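# Place a blue sponge flat on the shelf's top tier

## Task

Put one blue sponge on the upper level of the shelf so that it lies flat. The shelf must not be moved, any sponges already on it must stay flat and separate from each other, and at the end neither gripper may be in contact with any sponge.

## Robot and tools

Robot: two arms, left_arm and right_arm, each with a two-finger gripper and a wrist camera. Measured base positions in the scene frame: left_arm (+0.028, +0.365, +0.044) m, right_arm (+0.028, -0.352, +0.027) m, both turned only slightly about z. A camera stand sits behind the arms.

Frames: the scene frame has its origin at table-top height, midway between the nominal bases, with +x pointing out over the table, +z up, and left_arm on the +y side. Image left and right do not match arm names. Each arm reports its hand pose, Hand target and wrist-camera pose in its own base frame. Offsets are applied along that arm's own base axes, and rotations turn about the Hand target position. The gripper's fingers point along its +z and separate along its y. end_effector_position is the point between the pads, about 1 cm short of the tips. Reported poses may be off by a few centimetres, more at long reach.

Row layout (shared by execute_actions and move): 14 numbers, each in [-1, 1]. The first seven are for left_arm: dx, dy, dz, rx, ry, rz, opening. The last seven are for right_arm in the same order. Always send all 14, even if one arm stays idle. dx/dy/dz and rx/ry/rz are offsets from the arm's current Hand target, not absolute poses. 1.0 equals 0.6 m of translation or 180 degrees of rotation. rx, ry, rz form a single rotation vector. Opening is absolute: +1 is fully open (0.094 m) and -1 is shut. A 0 in the opening slot means half open, not 'unchanged', so repeat the present opening to keep it.

execute_actions(actions, cameras): actions is a list of actions. Each action is a table of up to 15 rows, one per 1/30 s step. A shorter table keeps repeating its last row. Every row inside one action is measured from the Hand target at the start of that action. The next action starts from the updated target, so the same offset sent again moves the arm further. An empty actions list returns the state and, by default, all camera images. cameras takes a list of names, ["all"], or [].

move(target, speed, blend, opening_speed, grip_force, blocking, cameras): target is one 14-number row or a list of up to 15 rows. All rows in the list are offsets from the same starting Hand targets, not from one another. The motion follows straight lines, and all arms finish together, within a 10 s cap. speed is the top speed in m/s, from 0.002 to 2.9 (default 0.25); rotation is capped at twice that value in rad/s. Give one speed or one per target. blend is a corner-rounding radius in m for lists, and 0 means stop at each point. opening_speed sets how fast the opening changes, per second on the -1..+1 scale, at least 0.2. Use it when closing on a sponge, which is soft and squashes. grip_force is a per-pad limit in N, 10 to 50. It stays in effect until changed, and closing at low force is slow. blocking=false returns after about 0.5 s while the motion carries on. Paths do not avoid obstacles or the other arm. Faster moves lag, overshoot and hit harder.

wait(seconds 0-10) lets the scene run. stop() brakes a running move. zoom_image(camera, region=[x0,y0,x1,y1] in pixels, each side at most 504) enlarges part of the latest image. read_manual(section="licences") only returns licence text. finished_scene(scene=current number) ends the scene for good, so call it only once the sponge rests flat and both grippers are clear.

Cameras: cam_head_left, cam_head_right, cam_left_wrist, cam_right_wrist, each 896x504.

Reading results:
- Every result reports end_effector_position (m), end_effector_quat_wxyz, Hand target, Tool commands, grip_measured (opening on the -1..1 scale, reading up to about 2.5 mm wide when empty), joint positions, torques and velocities, and motor temperatures.
- "within noise" velocities mean the arm is still.
- A move adds a "move:" line with the outcome (done, off_target, moving, held, fault) and any limits acting: limits=paced means the pose was clipped, limits=held means a check withheld steps. Neither done nor off_target says whether anything was touched.
- The gripper often settles a few cm short of the target because of friction and weight. Resend zeros or the missing offset to close the gap.
- Orientation commands are clipped to 40 degrees from the measured one per step.

Avoid:
- dropping things or knocking anything off the table, which fails the task;
- slamming into the shelf, table or other heavy objects;
- any contact between the two arms or grippers;
- paths that pass close to an arm's own base;
- lingering pushes. A blocked arm keeps pressing, so to relieve it, command a target back beyond the gripper.

Motors heat when holding, stretched out or straining. A MOTOR HOT warning appears at 75 °C. At 90 °C a fault folds that arm away for the rest of the scene, and at 100 °C it goes limp. Release a held object by commanding an opening well above grip_measured, then lift away.

Each tool is called after "Emit:" as a command line: name --argument value for each argument, lists and objects as JSON in quotes; but a table of rows of numbers goes row by row, as --pt "numbers of a row", without its own name.

## Session

Emit:
execute_actions --actions '[]'

Scene clock: 0.00 s.
left_arm: end_effector_position=(+0.4057, +0.0233, +0.1009) grip_measured=+1.000 end_effector_quat_wxyz=(+0.592, -0.061, +0.803, -0.007) | right_arm: end_effector_position=(+0.4054, -0.0345, +0.1184) grip_measured=+1.000 end_effector_quat_wxyz=(+0.612, +0.054, +0.785, -0.084)
Joint positions: left_arm=[0.048 1.581 0.38 0.898 -0.015 -0.093 0.094] | right_arm=[0 1.563 0.378 0.94 0.199 -0.019 0.094]
Joint velocities: within noise
Joint torques (N m): no reading
Motor temperatures (°C): left_arm=[26 27 29 25 24 27 28] | right_arm=[28 29 27 27 27 28 28]
Heat: left arm: 29 °C; right arm: 29 °C.
Hand target: left_arm +0.4108, +0.0244, +0.1161; +0.610, -0.060, +0.791, -0.004 | right_arm +0.4098, -0.0359, +0.1341; +0.629, +0.060, +0.770, -0.083
Tool commands: left_gripper/opening=+1.0 right_gripper/opening=+1.0

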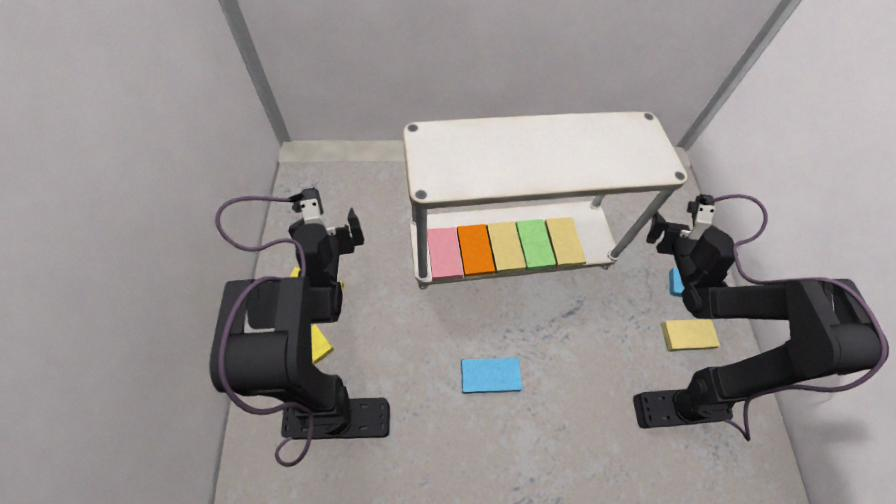

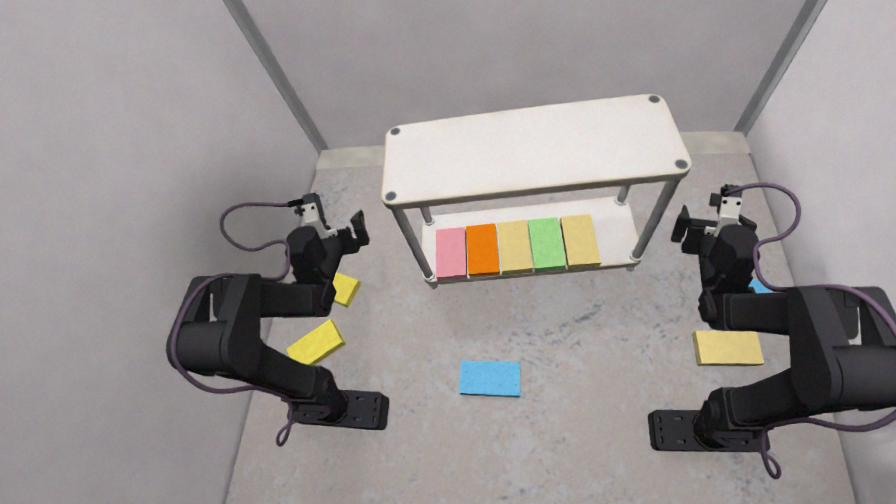

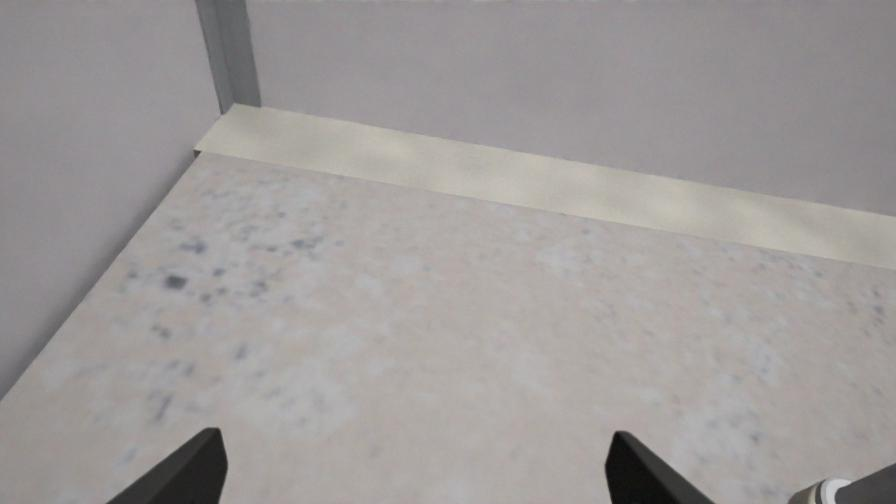

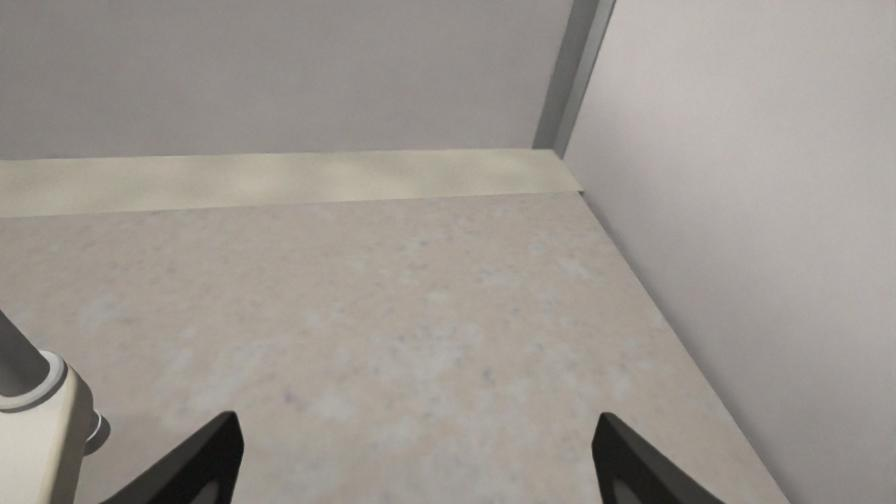

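Emit:
move --pt "0 0 0 0 0 0 1 -0.267 0.1 0 -0.02 0.032 0.137 1" --pt "0 0 0 0 0 0 1 -0.505 0.71 -0.02 -0.08 0.128 0.55 1" --blend '[0.05,0]' --speed 0.4 --cameras '["all"]'

Scene clock: 6.17 s.
left_arm: end_effector_position=(+0.4057, +0.0233, +0.1009) grip_measured=+1.000 end_effector_quat_wxyz=(+0.592, -0.061, +0.803, -0.007) | right_arm: end_effector_position=(+0.0998, +0.3666, +0.0908) grip_measured=+1.000 end_effector_quat_wxyz=(-0.284, +0.629, -0.658, -0.301)
Joint positions: left_arm=[0.048 1.581 0.38 0.898 -0.015 -0.093 0.094] | right_arm=[1.155 1.418 0.675 -0.02 -0.314 -0.235 0.094]
Joint torques (N m): left_arm=[0.06 -4.86 5.18 1.86 -0.02 -0.02] | right_arm=[0.17 -4.83 8.62 2.4 -0.36 -0.08]
Heat: left arm: 30 °C; right arm: 29 °C.
Hand target: left_arm +0.4108, +0.0244, +0.1161; +0.610, -0.060, +0.791, -0.004 | right_arm +0.1068, +0.3901, +0.1221; -0.328, +0.626, -0.628, -0.327
Off the commanded pose: left_arm 0.016 m, 3 deg | right_arm 0.040 m, 7 deg.
move: off_target (left_arm, right_arm)

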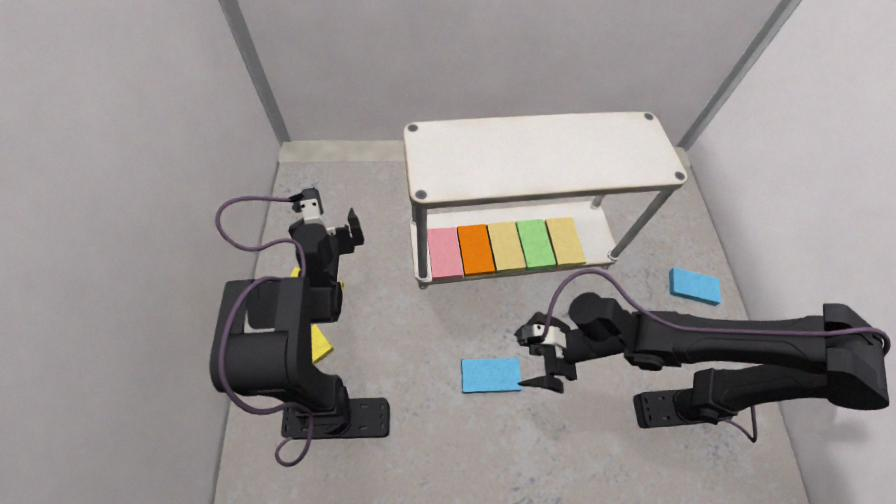

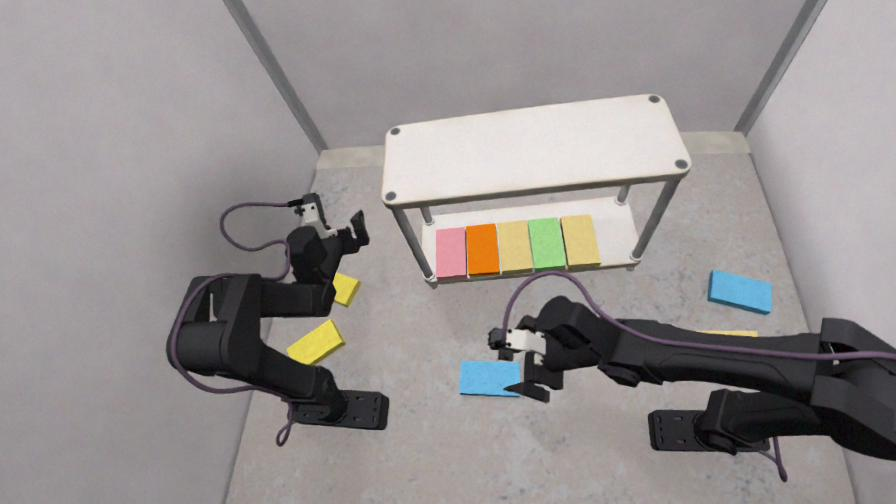

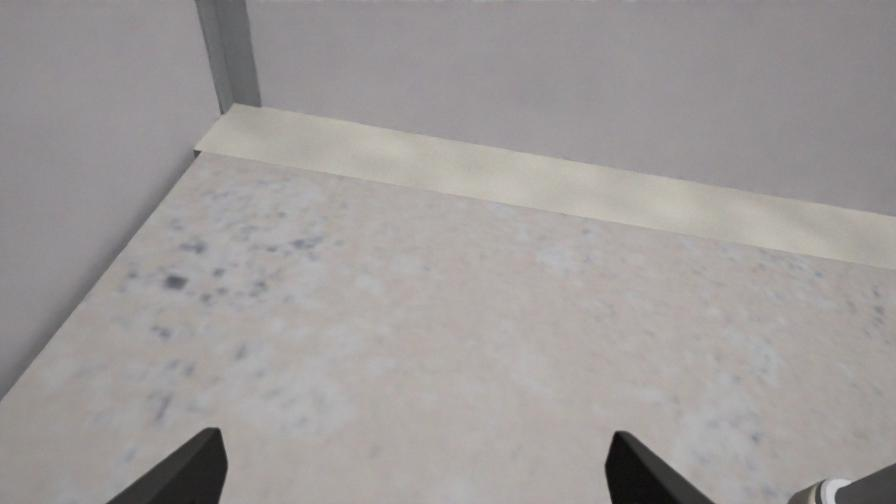

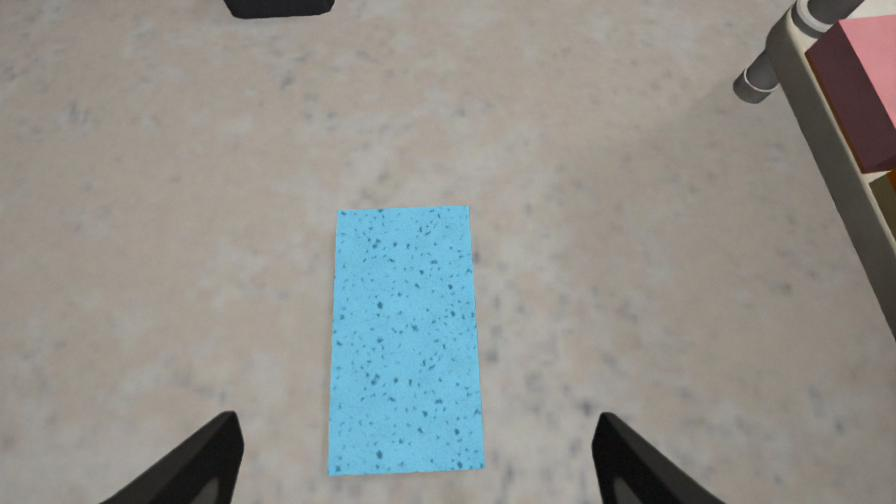

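Emit:
move --pt "0 0 0 0 0 0 1 -0.015 0.05 -0.07 0 0 0 1" --pt "0 0 0 0 0 0 1 -0.015 0.063 -0.14 0 0 0 1" --speed 0.12 --blend '[0.02,0]' --cameras '["cam_right_wrist","cam_head_right"]'

Scene clock: 9.07 s.
left_arm: end_effector_position=(+0.4057, +0.0233, +0.1009) grip_measured=+1.000 end_effector_quat_wxyz=(+0.592, -0.061, +0.803, -0.007) | right_arm: end_effector_position=(+0.0982, +0.4163, +0.0262) grip_measured=+1.000 end_effector_quat_wxyz=(-0.302, +0.631, -0.643, -0.312)
Joint positions: left_arm=[0.048 1.581 0.38 0.898 -0.015 -0.093 0.094] | right_arm=[1.221 1.785 0.675 0.406 -0.277 -0.201 0.094]
Joint torques (N m): left_arm=[0.05 -4.83 5.16 1.87 -0.01 -0.01] | right_arm=[0.38 -6.42 4.22 2.51 -0.09 0.07]
Heat: left arm: 30 °C; right arm: 31 °C.
Hand target: left_arm +0.4108, +0.0244, +0.1161; +0.610, -0.060, +0.791, -0.004 | right_arm +0.0978, +0.4279, +0.0381; -0.328, +0.626, -0.628, -0.327
Off the commanded pose: left_arm 0.016 m, 3 deg | right_arm 0.017 m, 4 deg.
move: off_target (left_arm, right_arm)
Images, in order (width x height): cam_head_right 896x504, cam_right_wrist 896x504.

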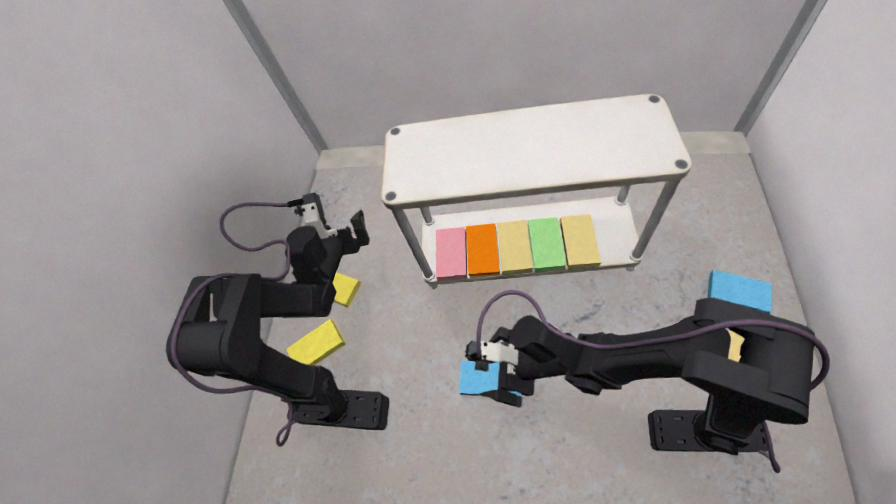

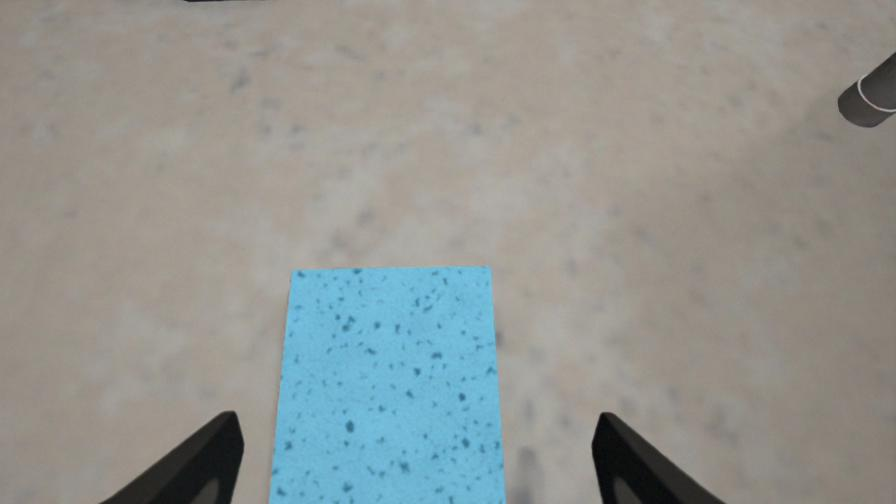

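Emit:
move --pt "0 0 0 0 0 0 1 -0.017 -0.01 0.005 0 0 0 1" --pt "0 0 0 0 0 0 1 -0.017 -0.01 -0.052 0 0 0 1" --speed 0.08 --cameras '["cam_right_wrist"]'

Scene clock: 11.30 s.
left_arm: end_effector_position=(+0.4057, +0.0233, +0.1009) grip_measured=+1.000 end_effector_quat_wxyz=(+0.592, -0.061, +0.803, -0.007) | right_arm: end_effector_position=(+0.0885, +0.4147, -0.0019) grip_measured=+1.000 end_effector_quat_wxyz=(-0.307, +0.634, -0.637, -0.313)
Joint positions: left_arm=[0.048 1.581 0.38 0.898 -0.015 -0.093 0.094] | right_arm=[1.25 1.886 0.62 0.577 -0.255 -0.194 0.094]
Joint torques (N m): left_arm=[0.06 -4.85 5.18 1.86 -0.02 -0.02] | right_arm=[0.29 -6.64 2.78 2.55 -0.08 0.07]
Heat: left arm: 30 °C; right arm: 31 °C.
Hand target: left_arm +0.4108, +0.0244, +0.1161; +0.610, -0.060, +0.791, -0.004 | right_arm +0.0876, +0.4219, +0.0069; -0.328, +0.626, -0.628, -0.327
Off the commanded pose: left_arm 0.016 m, 3 deg | right_arm 0.011 m, 3 deg.
move: off_target (left_arm, right_arm)
Images, in order (width x height): cam_right_wrist 896x504.

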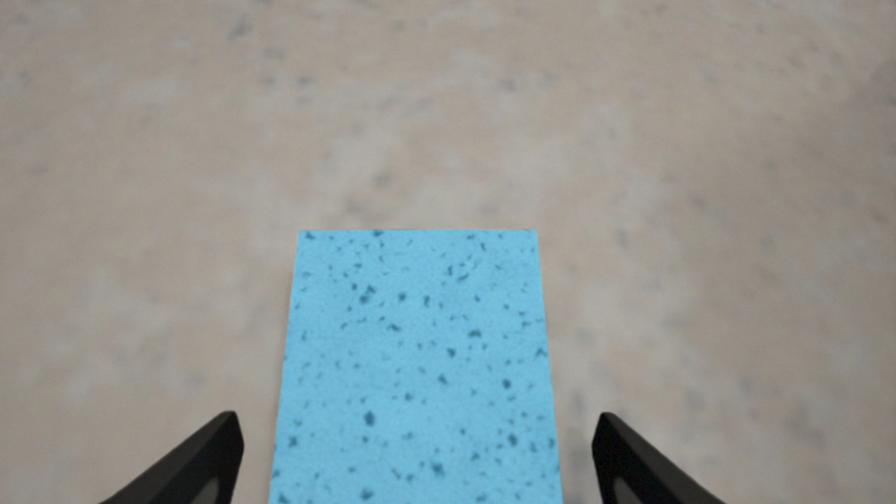

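Emit:
move --pt "0 0 0 0 0 0 1 0 0 -0.008 0 0 0 1" --pt "0 0 0 0 0 0 1 0 0 -0.008 0 0 0 0.25" --speed 0.08 --opening_speed 0.6

Emit:
move --target '[0,0,0,0,0,0,1,0,0,0.12,0,0,0,0.25]' --speed 0.1 --cameras '["all"]'

Scene clock: 14.27 s.
left_arm: end_effector_position=(+0.4057, +0.0233, +0.1009) grip_measured=+1.000 end_effector_quat_wxyz=(+0.592, -0.061, +0.803, -0.007) | right_arm: end_effector_position=(+0.0890, +0.4154, -0.0060) grip_measured=+0.368 end_effector_quat_wxyz=(-0.309, +0.633, -0.637, -0.313)
Joint positions: left_arm=[0.048 1.581 0.38 0.898 -0.015 -0.093 0.094] | right_arm=[1.25 1.908 0.617 0.606 -0.254 -0.192 0.064]
Joint torques (N m): left_arm=[0.05 -4.88 5.11 1.86 -0.02 -0.01] | right_arm=[0.31 -6.69 2.69 2.51 -0.09 0.06]
Motor temperatures (°C): left_arm=[26 27 30 29 24 27 28] | right_arm=[28 30 27 32 27 28 28]
Heat: left arm: 30 °C; right arm: 32 °C.
Hand target: left_arm +0.4108, +0.0244, +0.1161; +0.610, -0.060, +0.791, -0.004 | right_arm +0.0876, +0.4219, +0.0021; -0.328, +0.626, -0.628, -0.327
Off the commanded pose: left_arm 0.016 m, 3 deg | right_arm 0.010 m, 3 deg.
move: off_target (left_arm, right_arm); target 2's new opening was sent with right_arm's hand 0.010 m and 3 deg from that target

Scene clock: 16.03 s.
left_arm: end_effector_position=(+0.4057, +0.0233, +0.1009) grip_measured=+1.000 end_effector_quat_wxyz=(+0.592, -0.061, +0.803, -0.007) | right_arm: end_effector_position=(+0.0880, +0.4121, +0.0526) grip_measured=+0.367 end_effector_quat_wxyz=(-0.317, +0.630, -0.634, -0.318)
Joint positions: left_arm=[0.048 1.581 0.38 0.898 -0.015 -0.093 0.094] | right_arm=[1.25 1.673 0.652 0.356 -0.254 -0.191 0.064]
Joint torques (N m): left_arm=[0.05 -4.85 5.16 1.87 0.01 -0.02] | right_arm=[0.34 -8.43 7.54 1.38 -0.09 0.05]
Heat: left arm: 30 °C; right arm: 32 °C.
Hand target: left_arm +0.4108, +0.0244, +0.1161; +0.610, -0.060, +0.791, -0.004 | right_arm +0.0876, +0.4219, +0.0741; -0.328, +0.626, -0.628, -0.327
Off the commanded pose: left_arm 0.016 m, 3 deg | right_arm 0.024 m, 2 deg.
move: off_target (left_arm, right_arm)

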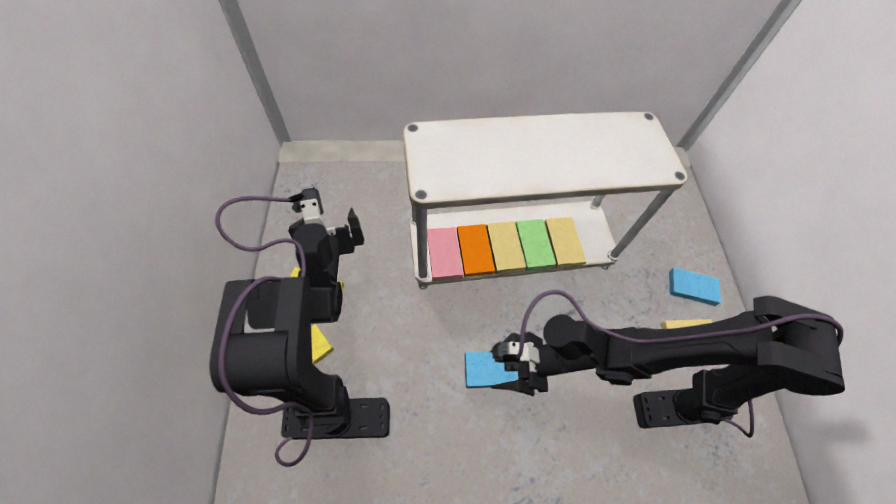

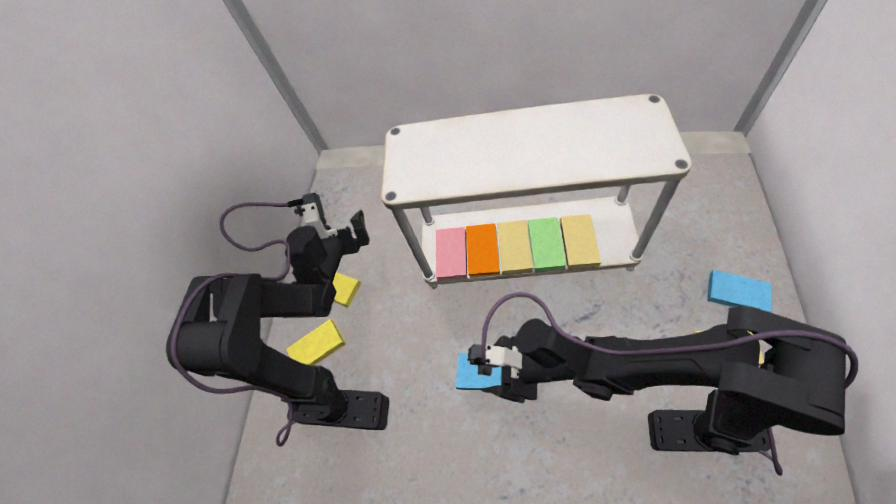

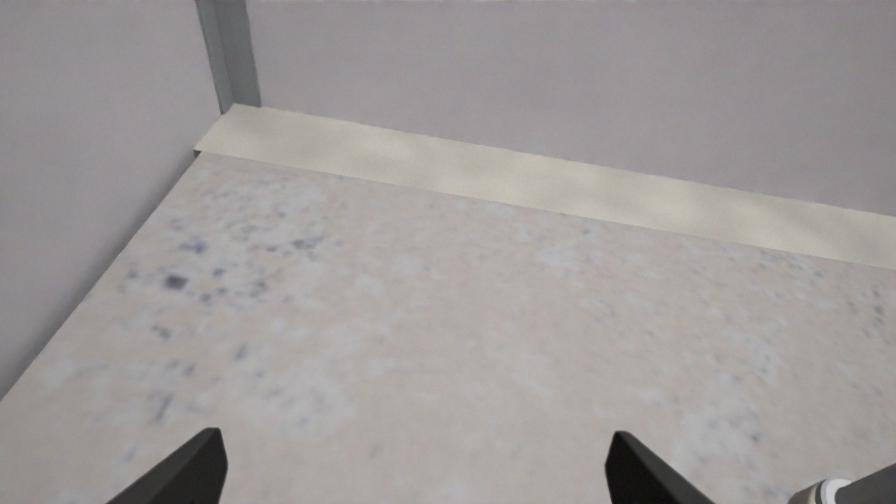

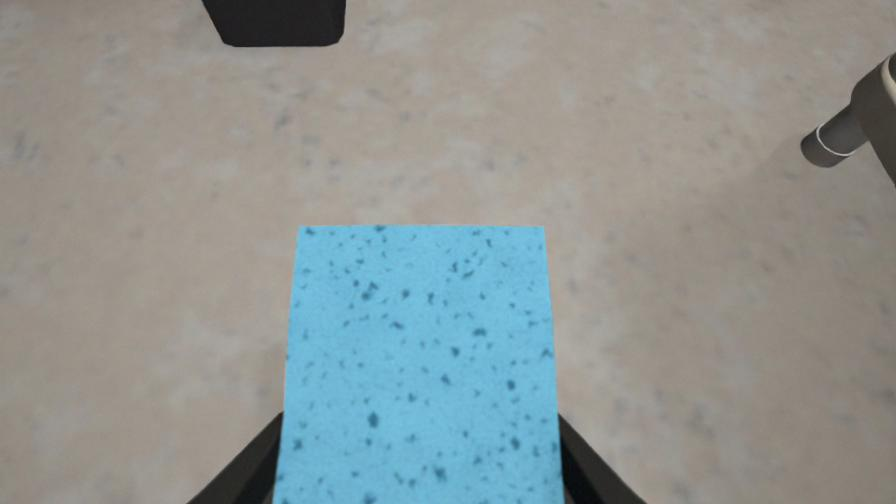

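Emit:
move --pt "0 0 0 0 0 0 1 0.1 -0.03 0.377 0 0 -0.03 0.25" --pt "0 0 0 0 0 0 1 0.25 -0.237 0.593 0 0 -0.222 0.25" --pt "0 0 0 0 0 0 1 0.387 -0.537 0.61 0 0 -0.406 0.25" --speed 0.25 --blend '[0.06,0.06,0]' --cameras '["all"]'

Scene clock: 21.13 s.
left_arm: end_effector_position=(+0.4057, +0.0233, +0.1009) grip_measured=+1.000 end_effector_quat_wxyz=(+0.592, -0.061, +0.803, -0.007) | right_arm: end_effector_position=(+0.3313, +0.1014, +0.4298) grip_measured=+0.367 end_effector_quat_wxyz=(+0.453, -0.124, +0.880, +0.066)
Joint positions: left_arm=[0.048 1.581 0.38 0.898 -0.015 -0.093 0.094] | right_arm=[0.301 1.429 2.074 -1.264 0.013 0.015 0.064]
Joint torques (N m): left_arm=[0.03 -4.83 5.14 1.86 -0.01 -0.01] | right_arm=[-0.32 -4.26 6.99 1.44 -0.13 -0.03]
Heat: left arm: 31 °C; right arm: 32 °C.
Hand target: left_arm +0.4108, +0.0244, +0.1161; +0.610, -0.060, +0.791, -0.004 | right_arm +0.3198, +0.0997, +0.4401; +0.458, -0.129, +0.877, +0.067
Off the commanded pose: left_arm 0.016 m, 3 deg | right_arm 0.016 m, 1 deg.
move: off_target (left_arm, right_arm)

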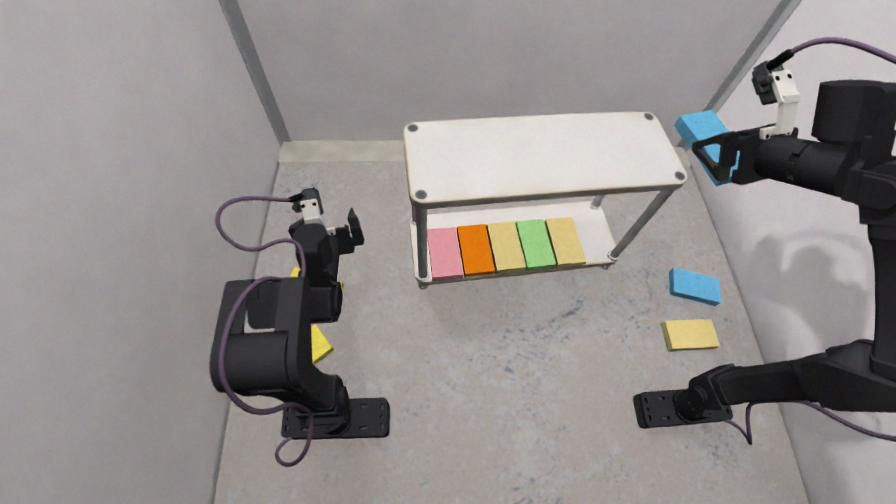

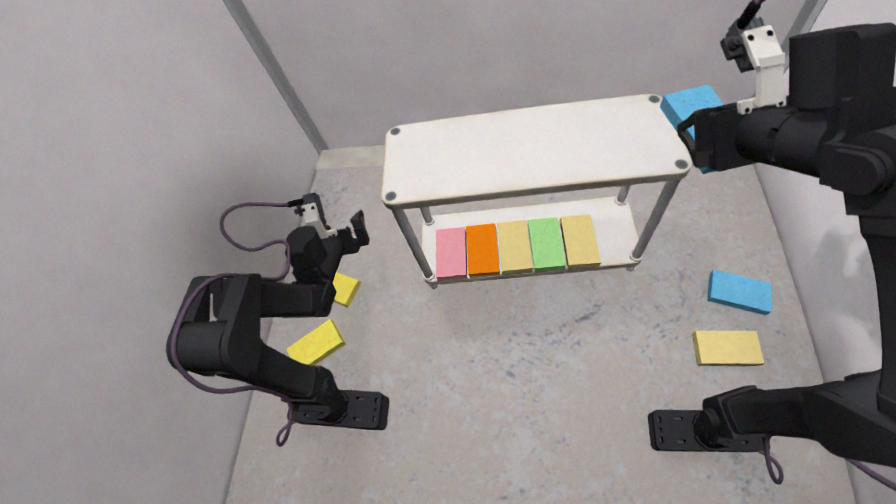

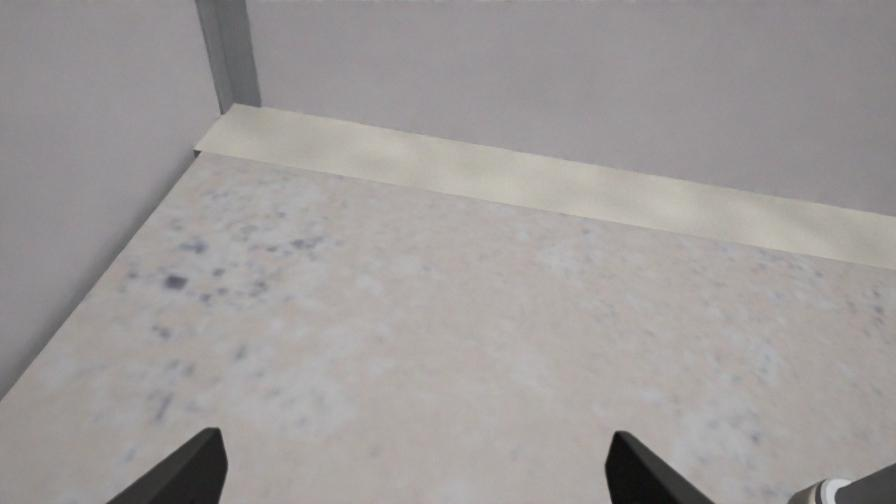

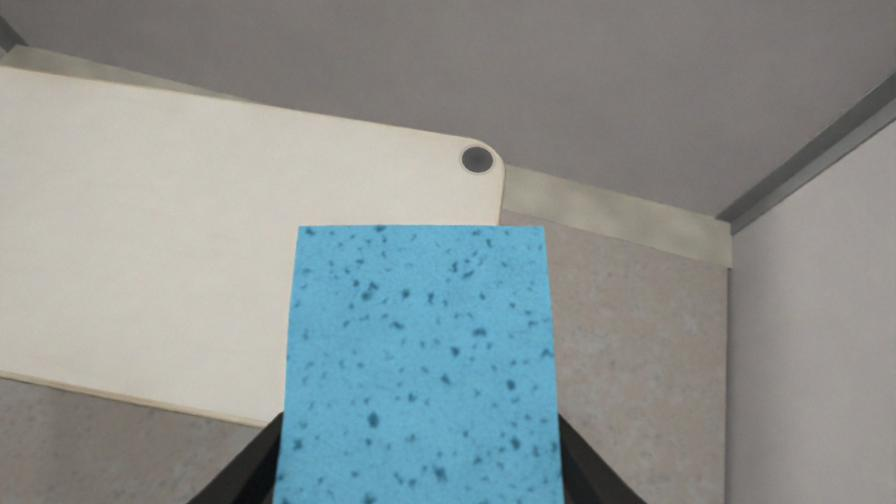

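Emit:
move --pt "0 0 0 0 0 0 1 0.03 0.16 0 0 0 -0.02 0.25" --pt "0 0 0 0 0 0 1 0.18 0.2 -0.042 0 0 -0.039 0.25" --speed 0.2 --blend '[0.03,0]' --cameras '["all"]'

Scene clock: 24.03 s.
left_arm: end_effector_position=(+0.4057, +0.0233, +0.1009) grip_measured=+1.000 end_effector_quat_wxyz=(+0.592, -0.061, +0.803, -0.007) | right_arm: end_effector_position=(+0.4333, +0.2256, +0.4090) grip_measured=+0.367 end_effector_quat_wxyz=(+0.462, -0.084, +0.882, +0.046)
Joint positions: left_arm=[0.048 1.581 0.38 0.898 -0.015 -0.093 0.094] | right_arm=[0.597 2.032 2.7 -1.313 0.328 0.242 0.064]
Joint torques (N m): left_arm=[0.01 -4.86 5.18 1.86 0 -0.02] | right_arm=[-0.24 -8.13 6.84 1.39 0.25 0.07]
Heat: left arm: 31 °C; right arm: 32 °C.
Hand target: left_arm +0.4108, +0.0244, +0.1161; +0.610, -0.060, +0.791, -0.004 | right_arm +0.4278, +0.2197, +0.4149; +0.461, -0.075, +0.883, +0.039
Off the commanded pose: left_arm 0.016 m, 3 deg | right_arm 0.010 m, 1 deg.
move: off_target (left_arm)

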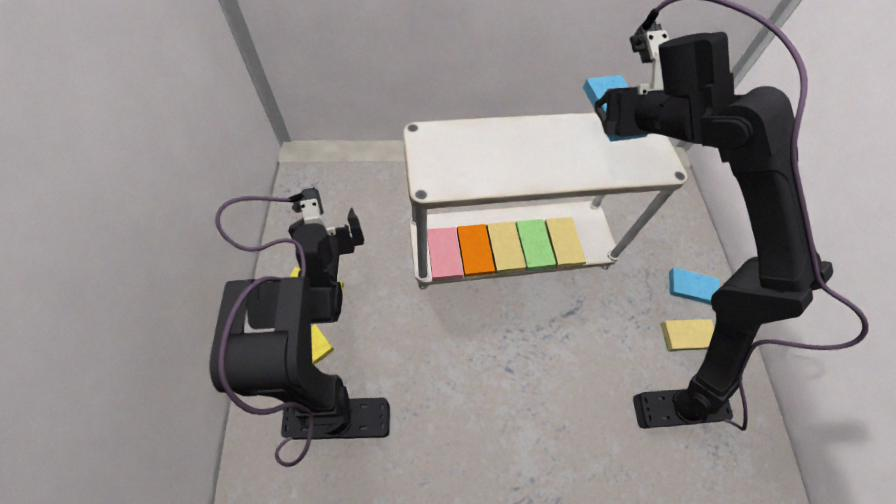

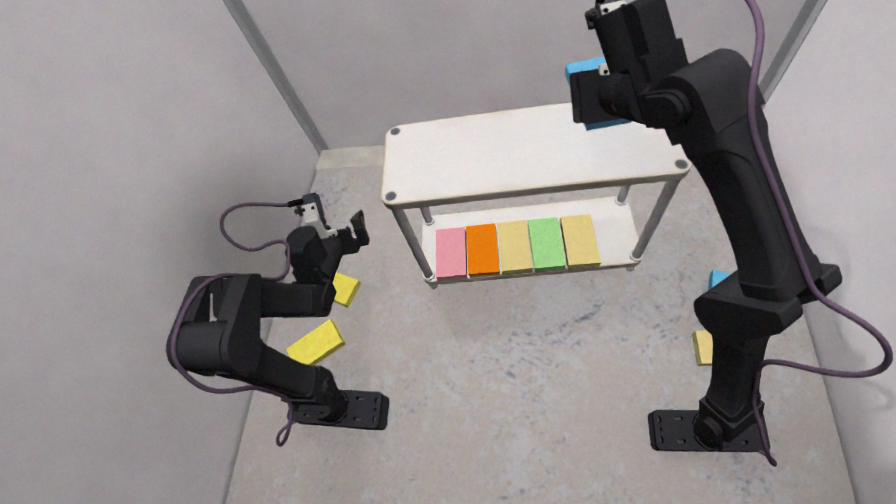

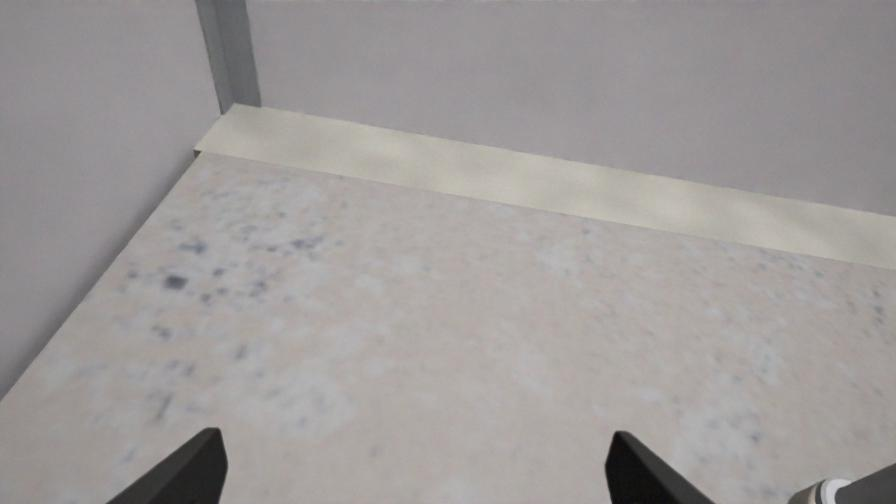

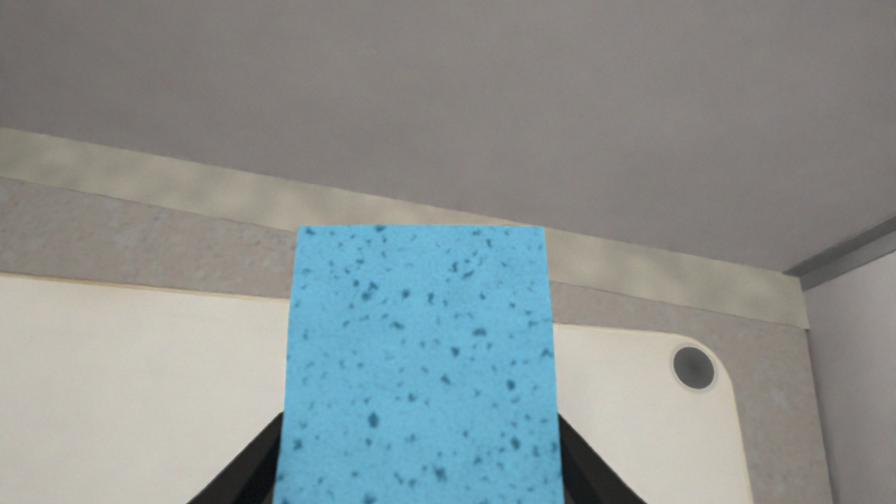

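Emit:
move --pt "0 0 0 0 0 0 1 -0.035 0 0 0 0 -0.033 0.25" --pt "0 0 0 0 0 0 1 -0.035 0 -0.068 0 0 -0.033 0.25" --speed 0.12 --cameras '["all"]' --blend '[0.01,0]'

Scene clock: 26.17 s.
left_arm: end_effector_position=(+0.4057, +0.0233, +0.1009) grip_measured=+1.000 end_effector_quat_wxyz=(+0.592, -0.061, +0.803, -0.007) | right_arm: end_effector_position=(+0.4036, +0.2261, +0.3502) grip_measured=+0.367 end_effector_quat_wxyz=(+0.425, -0.044, +0.904, +0.006)
Joint positions: left_arm=[0.048 1.581 0.38 0.898 -0.015 -0.093 0.094] | right_arm=[0.684 1.817 2.169 -1.147 0.466 0.394 0.064]
Joint torques (N m): left_arm=[0.03 -4.85 5.15 1.85 0 -0.02] | right_arm=[-0.05 -10.37 3.73 2.28 0.34 -0.05]
Heat: left arm: 31 °C; right arm: 32 °C.
Hand target: left_arm +0.4108, +0.0244, +0.1161; +0.610, -0.060, +0.791, -0.004 | right_arm +0.4068, +0.2197, +0.3741; +0.463, -0.029, +0.886, +0.015
Off the commanded pose: left_arm 0.016 m, 3 deg | right_arm 0.025 m, 5 deg.
move: off_target (left_arm, right_arm)

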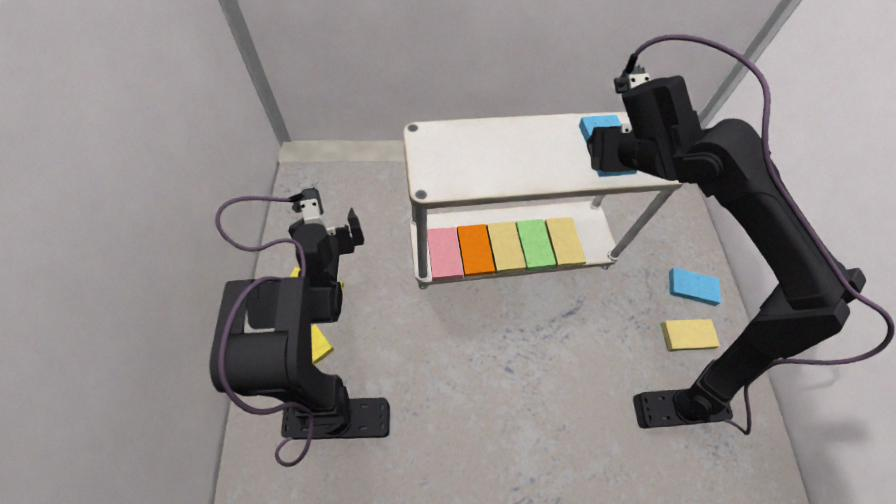

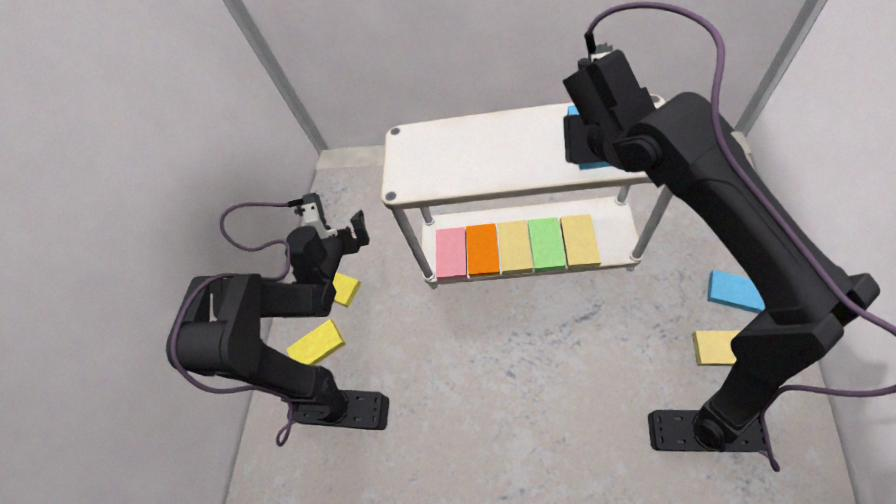

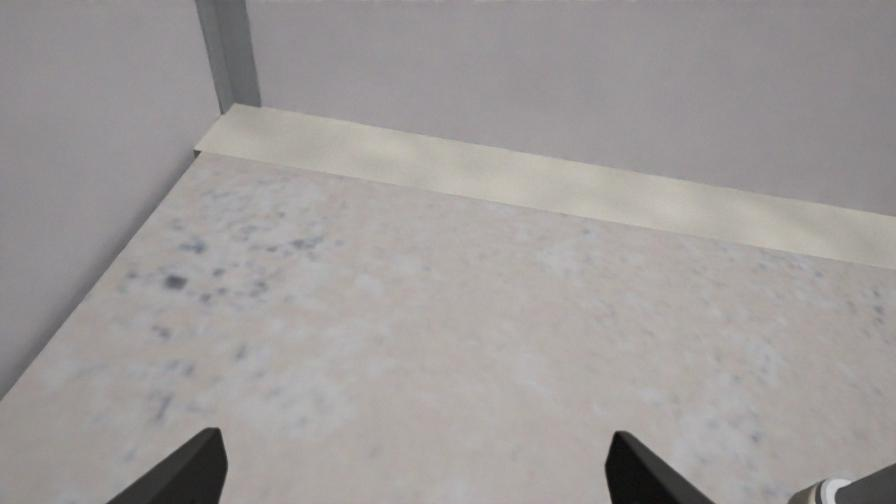

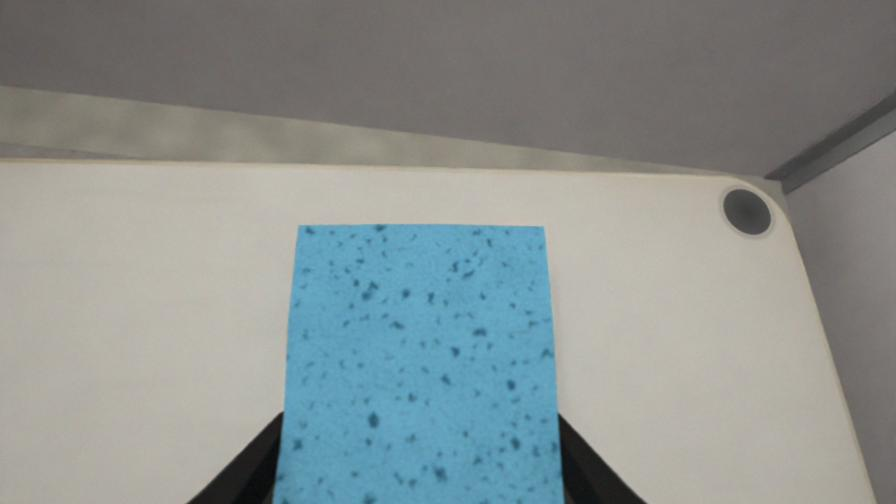

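Emit:
move --pt "0 0 0 0 0 0 1 0.015 0 -0.005 0 0 0 0.25" --pt "0 0 0 0 0 0 1 0.015 0 -0.018 0 0 0 0.25" --speed 0.06 --cameras '["cam_head_left","cam_right_wrist"]' --blend '[0.004,0]'

Scene clock: 29.13 s.
left_arm: end_effector_position=(+0.4057, +0.0233, +0.1009) grip_measured=+1.000 end_effector_quat_wxyz=(+0.592, -0.061, +0.803, -0.007) | right_arm: end_effector_position=(+0.4144, +0.2266, +0.3492) grip_measured=+0.367 end_effector_quat_wxyz=(+0.441, -0.036, +0.897, +0.012)
Joint positions: left_arm=[0.048 1.581 0.38 0.898 -0.015 -0.093 0.094] | right_arm=[0.671 1.806 2.117 -1.063 0.466 0.386 0.064]
Joint torques (N m): left_arm=[0.01 -4.83 5.15 1.86 0 -0.02] | right_arm=[-0.49 -9.83 3.48 2.09 0.2 -0.1]
Heat: left arm: 31 °C; right arm: 33 °C.
Hand target: left_arm +0.4108, +0.0244, +0.1161; +0.610, -0.060, +0.791, -0.004 | right_arm +0.4158, +0.2197, +0.3633; +0.463, -0.029, +0.886, +0.015
Off the commanded pose: left_arm 0.016 m, 3 deg | right_arm 0.016 m, 3 deg.
move: off_target (left_arm, right_arm); blend cut to 0.0039 m at target 1
Images, in order (width x height): cam_head_left 896x504, cam_right_wrist 896x504.

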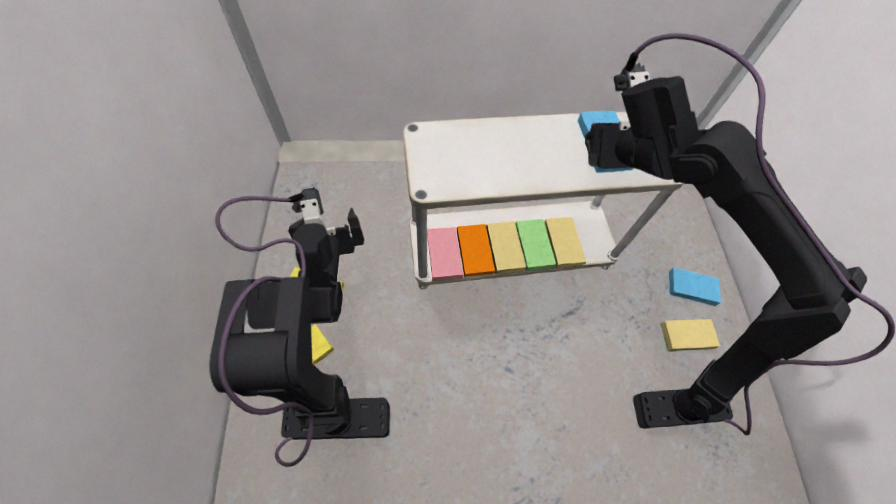

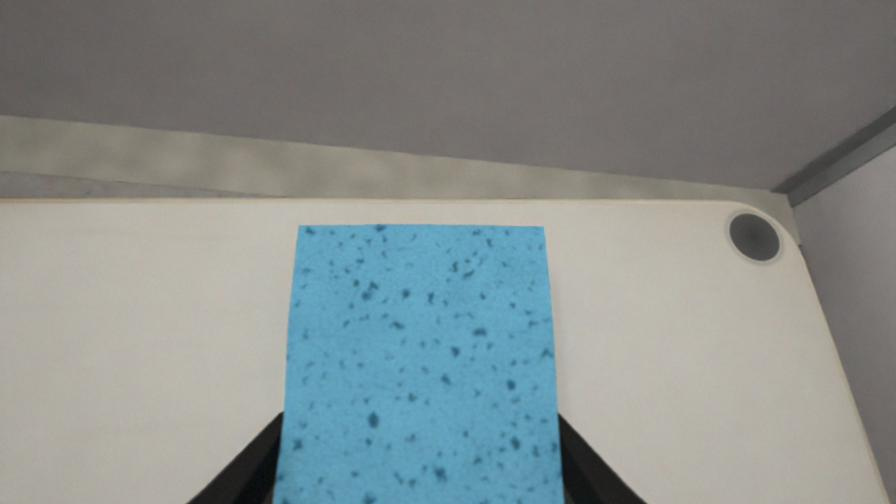

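Emit:
move --target '[0,0,0,0,0,0,1,0,0,-0.015,0,0,0,0.25]' --speed 0.05 --cameras '["cam_right_wrist"]'

Scene clock: 30.50 s.
left_arm: end_effector_position=(+0.4057, +0.0233, +0.1009) grip_measured=+1.000 end_effector_quat_wxyz=(+0.592, -0.061, +0.803, -0.007) | right_arm: end_effector_position=(+0.4149, +0.2270, +0.3493) grip_measured=+0.367 end_effector_quat_wxyz=(+0.453, -0.031, +0.891, +0.021)
Joint positions: left_arm=[0.048 1.581 0.38 0.898 -0.015 -0.093 0.094] | right_arm=[0.671 1.773 2.05 -0.997 0.466 0.386 0.064]
Joint torques (N m): left_arm=[0.06 -4.83 5.15 1.87 0 -0.01] | right_arm=[-0.49 -8.96 3.28 1.94 0.19 -0.11]
Heat: left arm: 31 °C; right arm: 33 °C.
Hand target: left_arm +0.4108, +0.0244, +0.1161; +0.610, -0.060, +0.791, -0.004 | right_arm +0.4158, +0.2197, +0.3543; +0.463, -0.029, +0.886, +0.015
Off the commanded pose: left_arm 0.016 m, 3 deg | right_arm 0.009 m, 1 deg.
move: off_target (left_arm)
Images, in order (width x height): cam_right_wrist 896x504.

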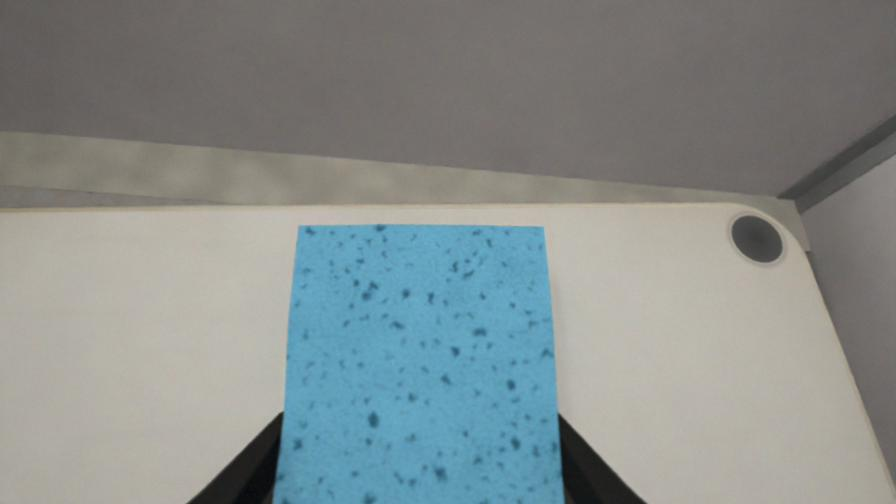

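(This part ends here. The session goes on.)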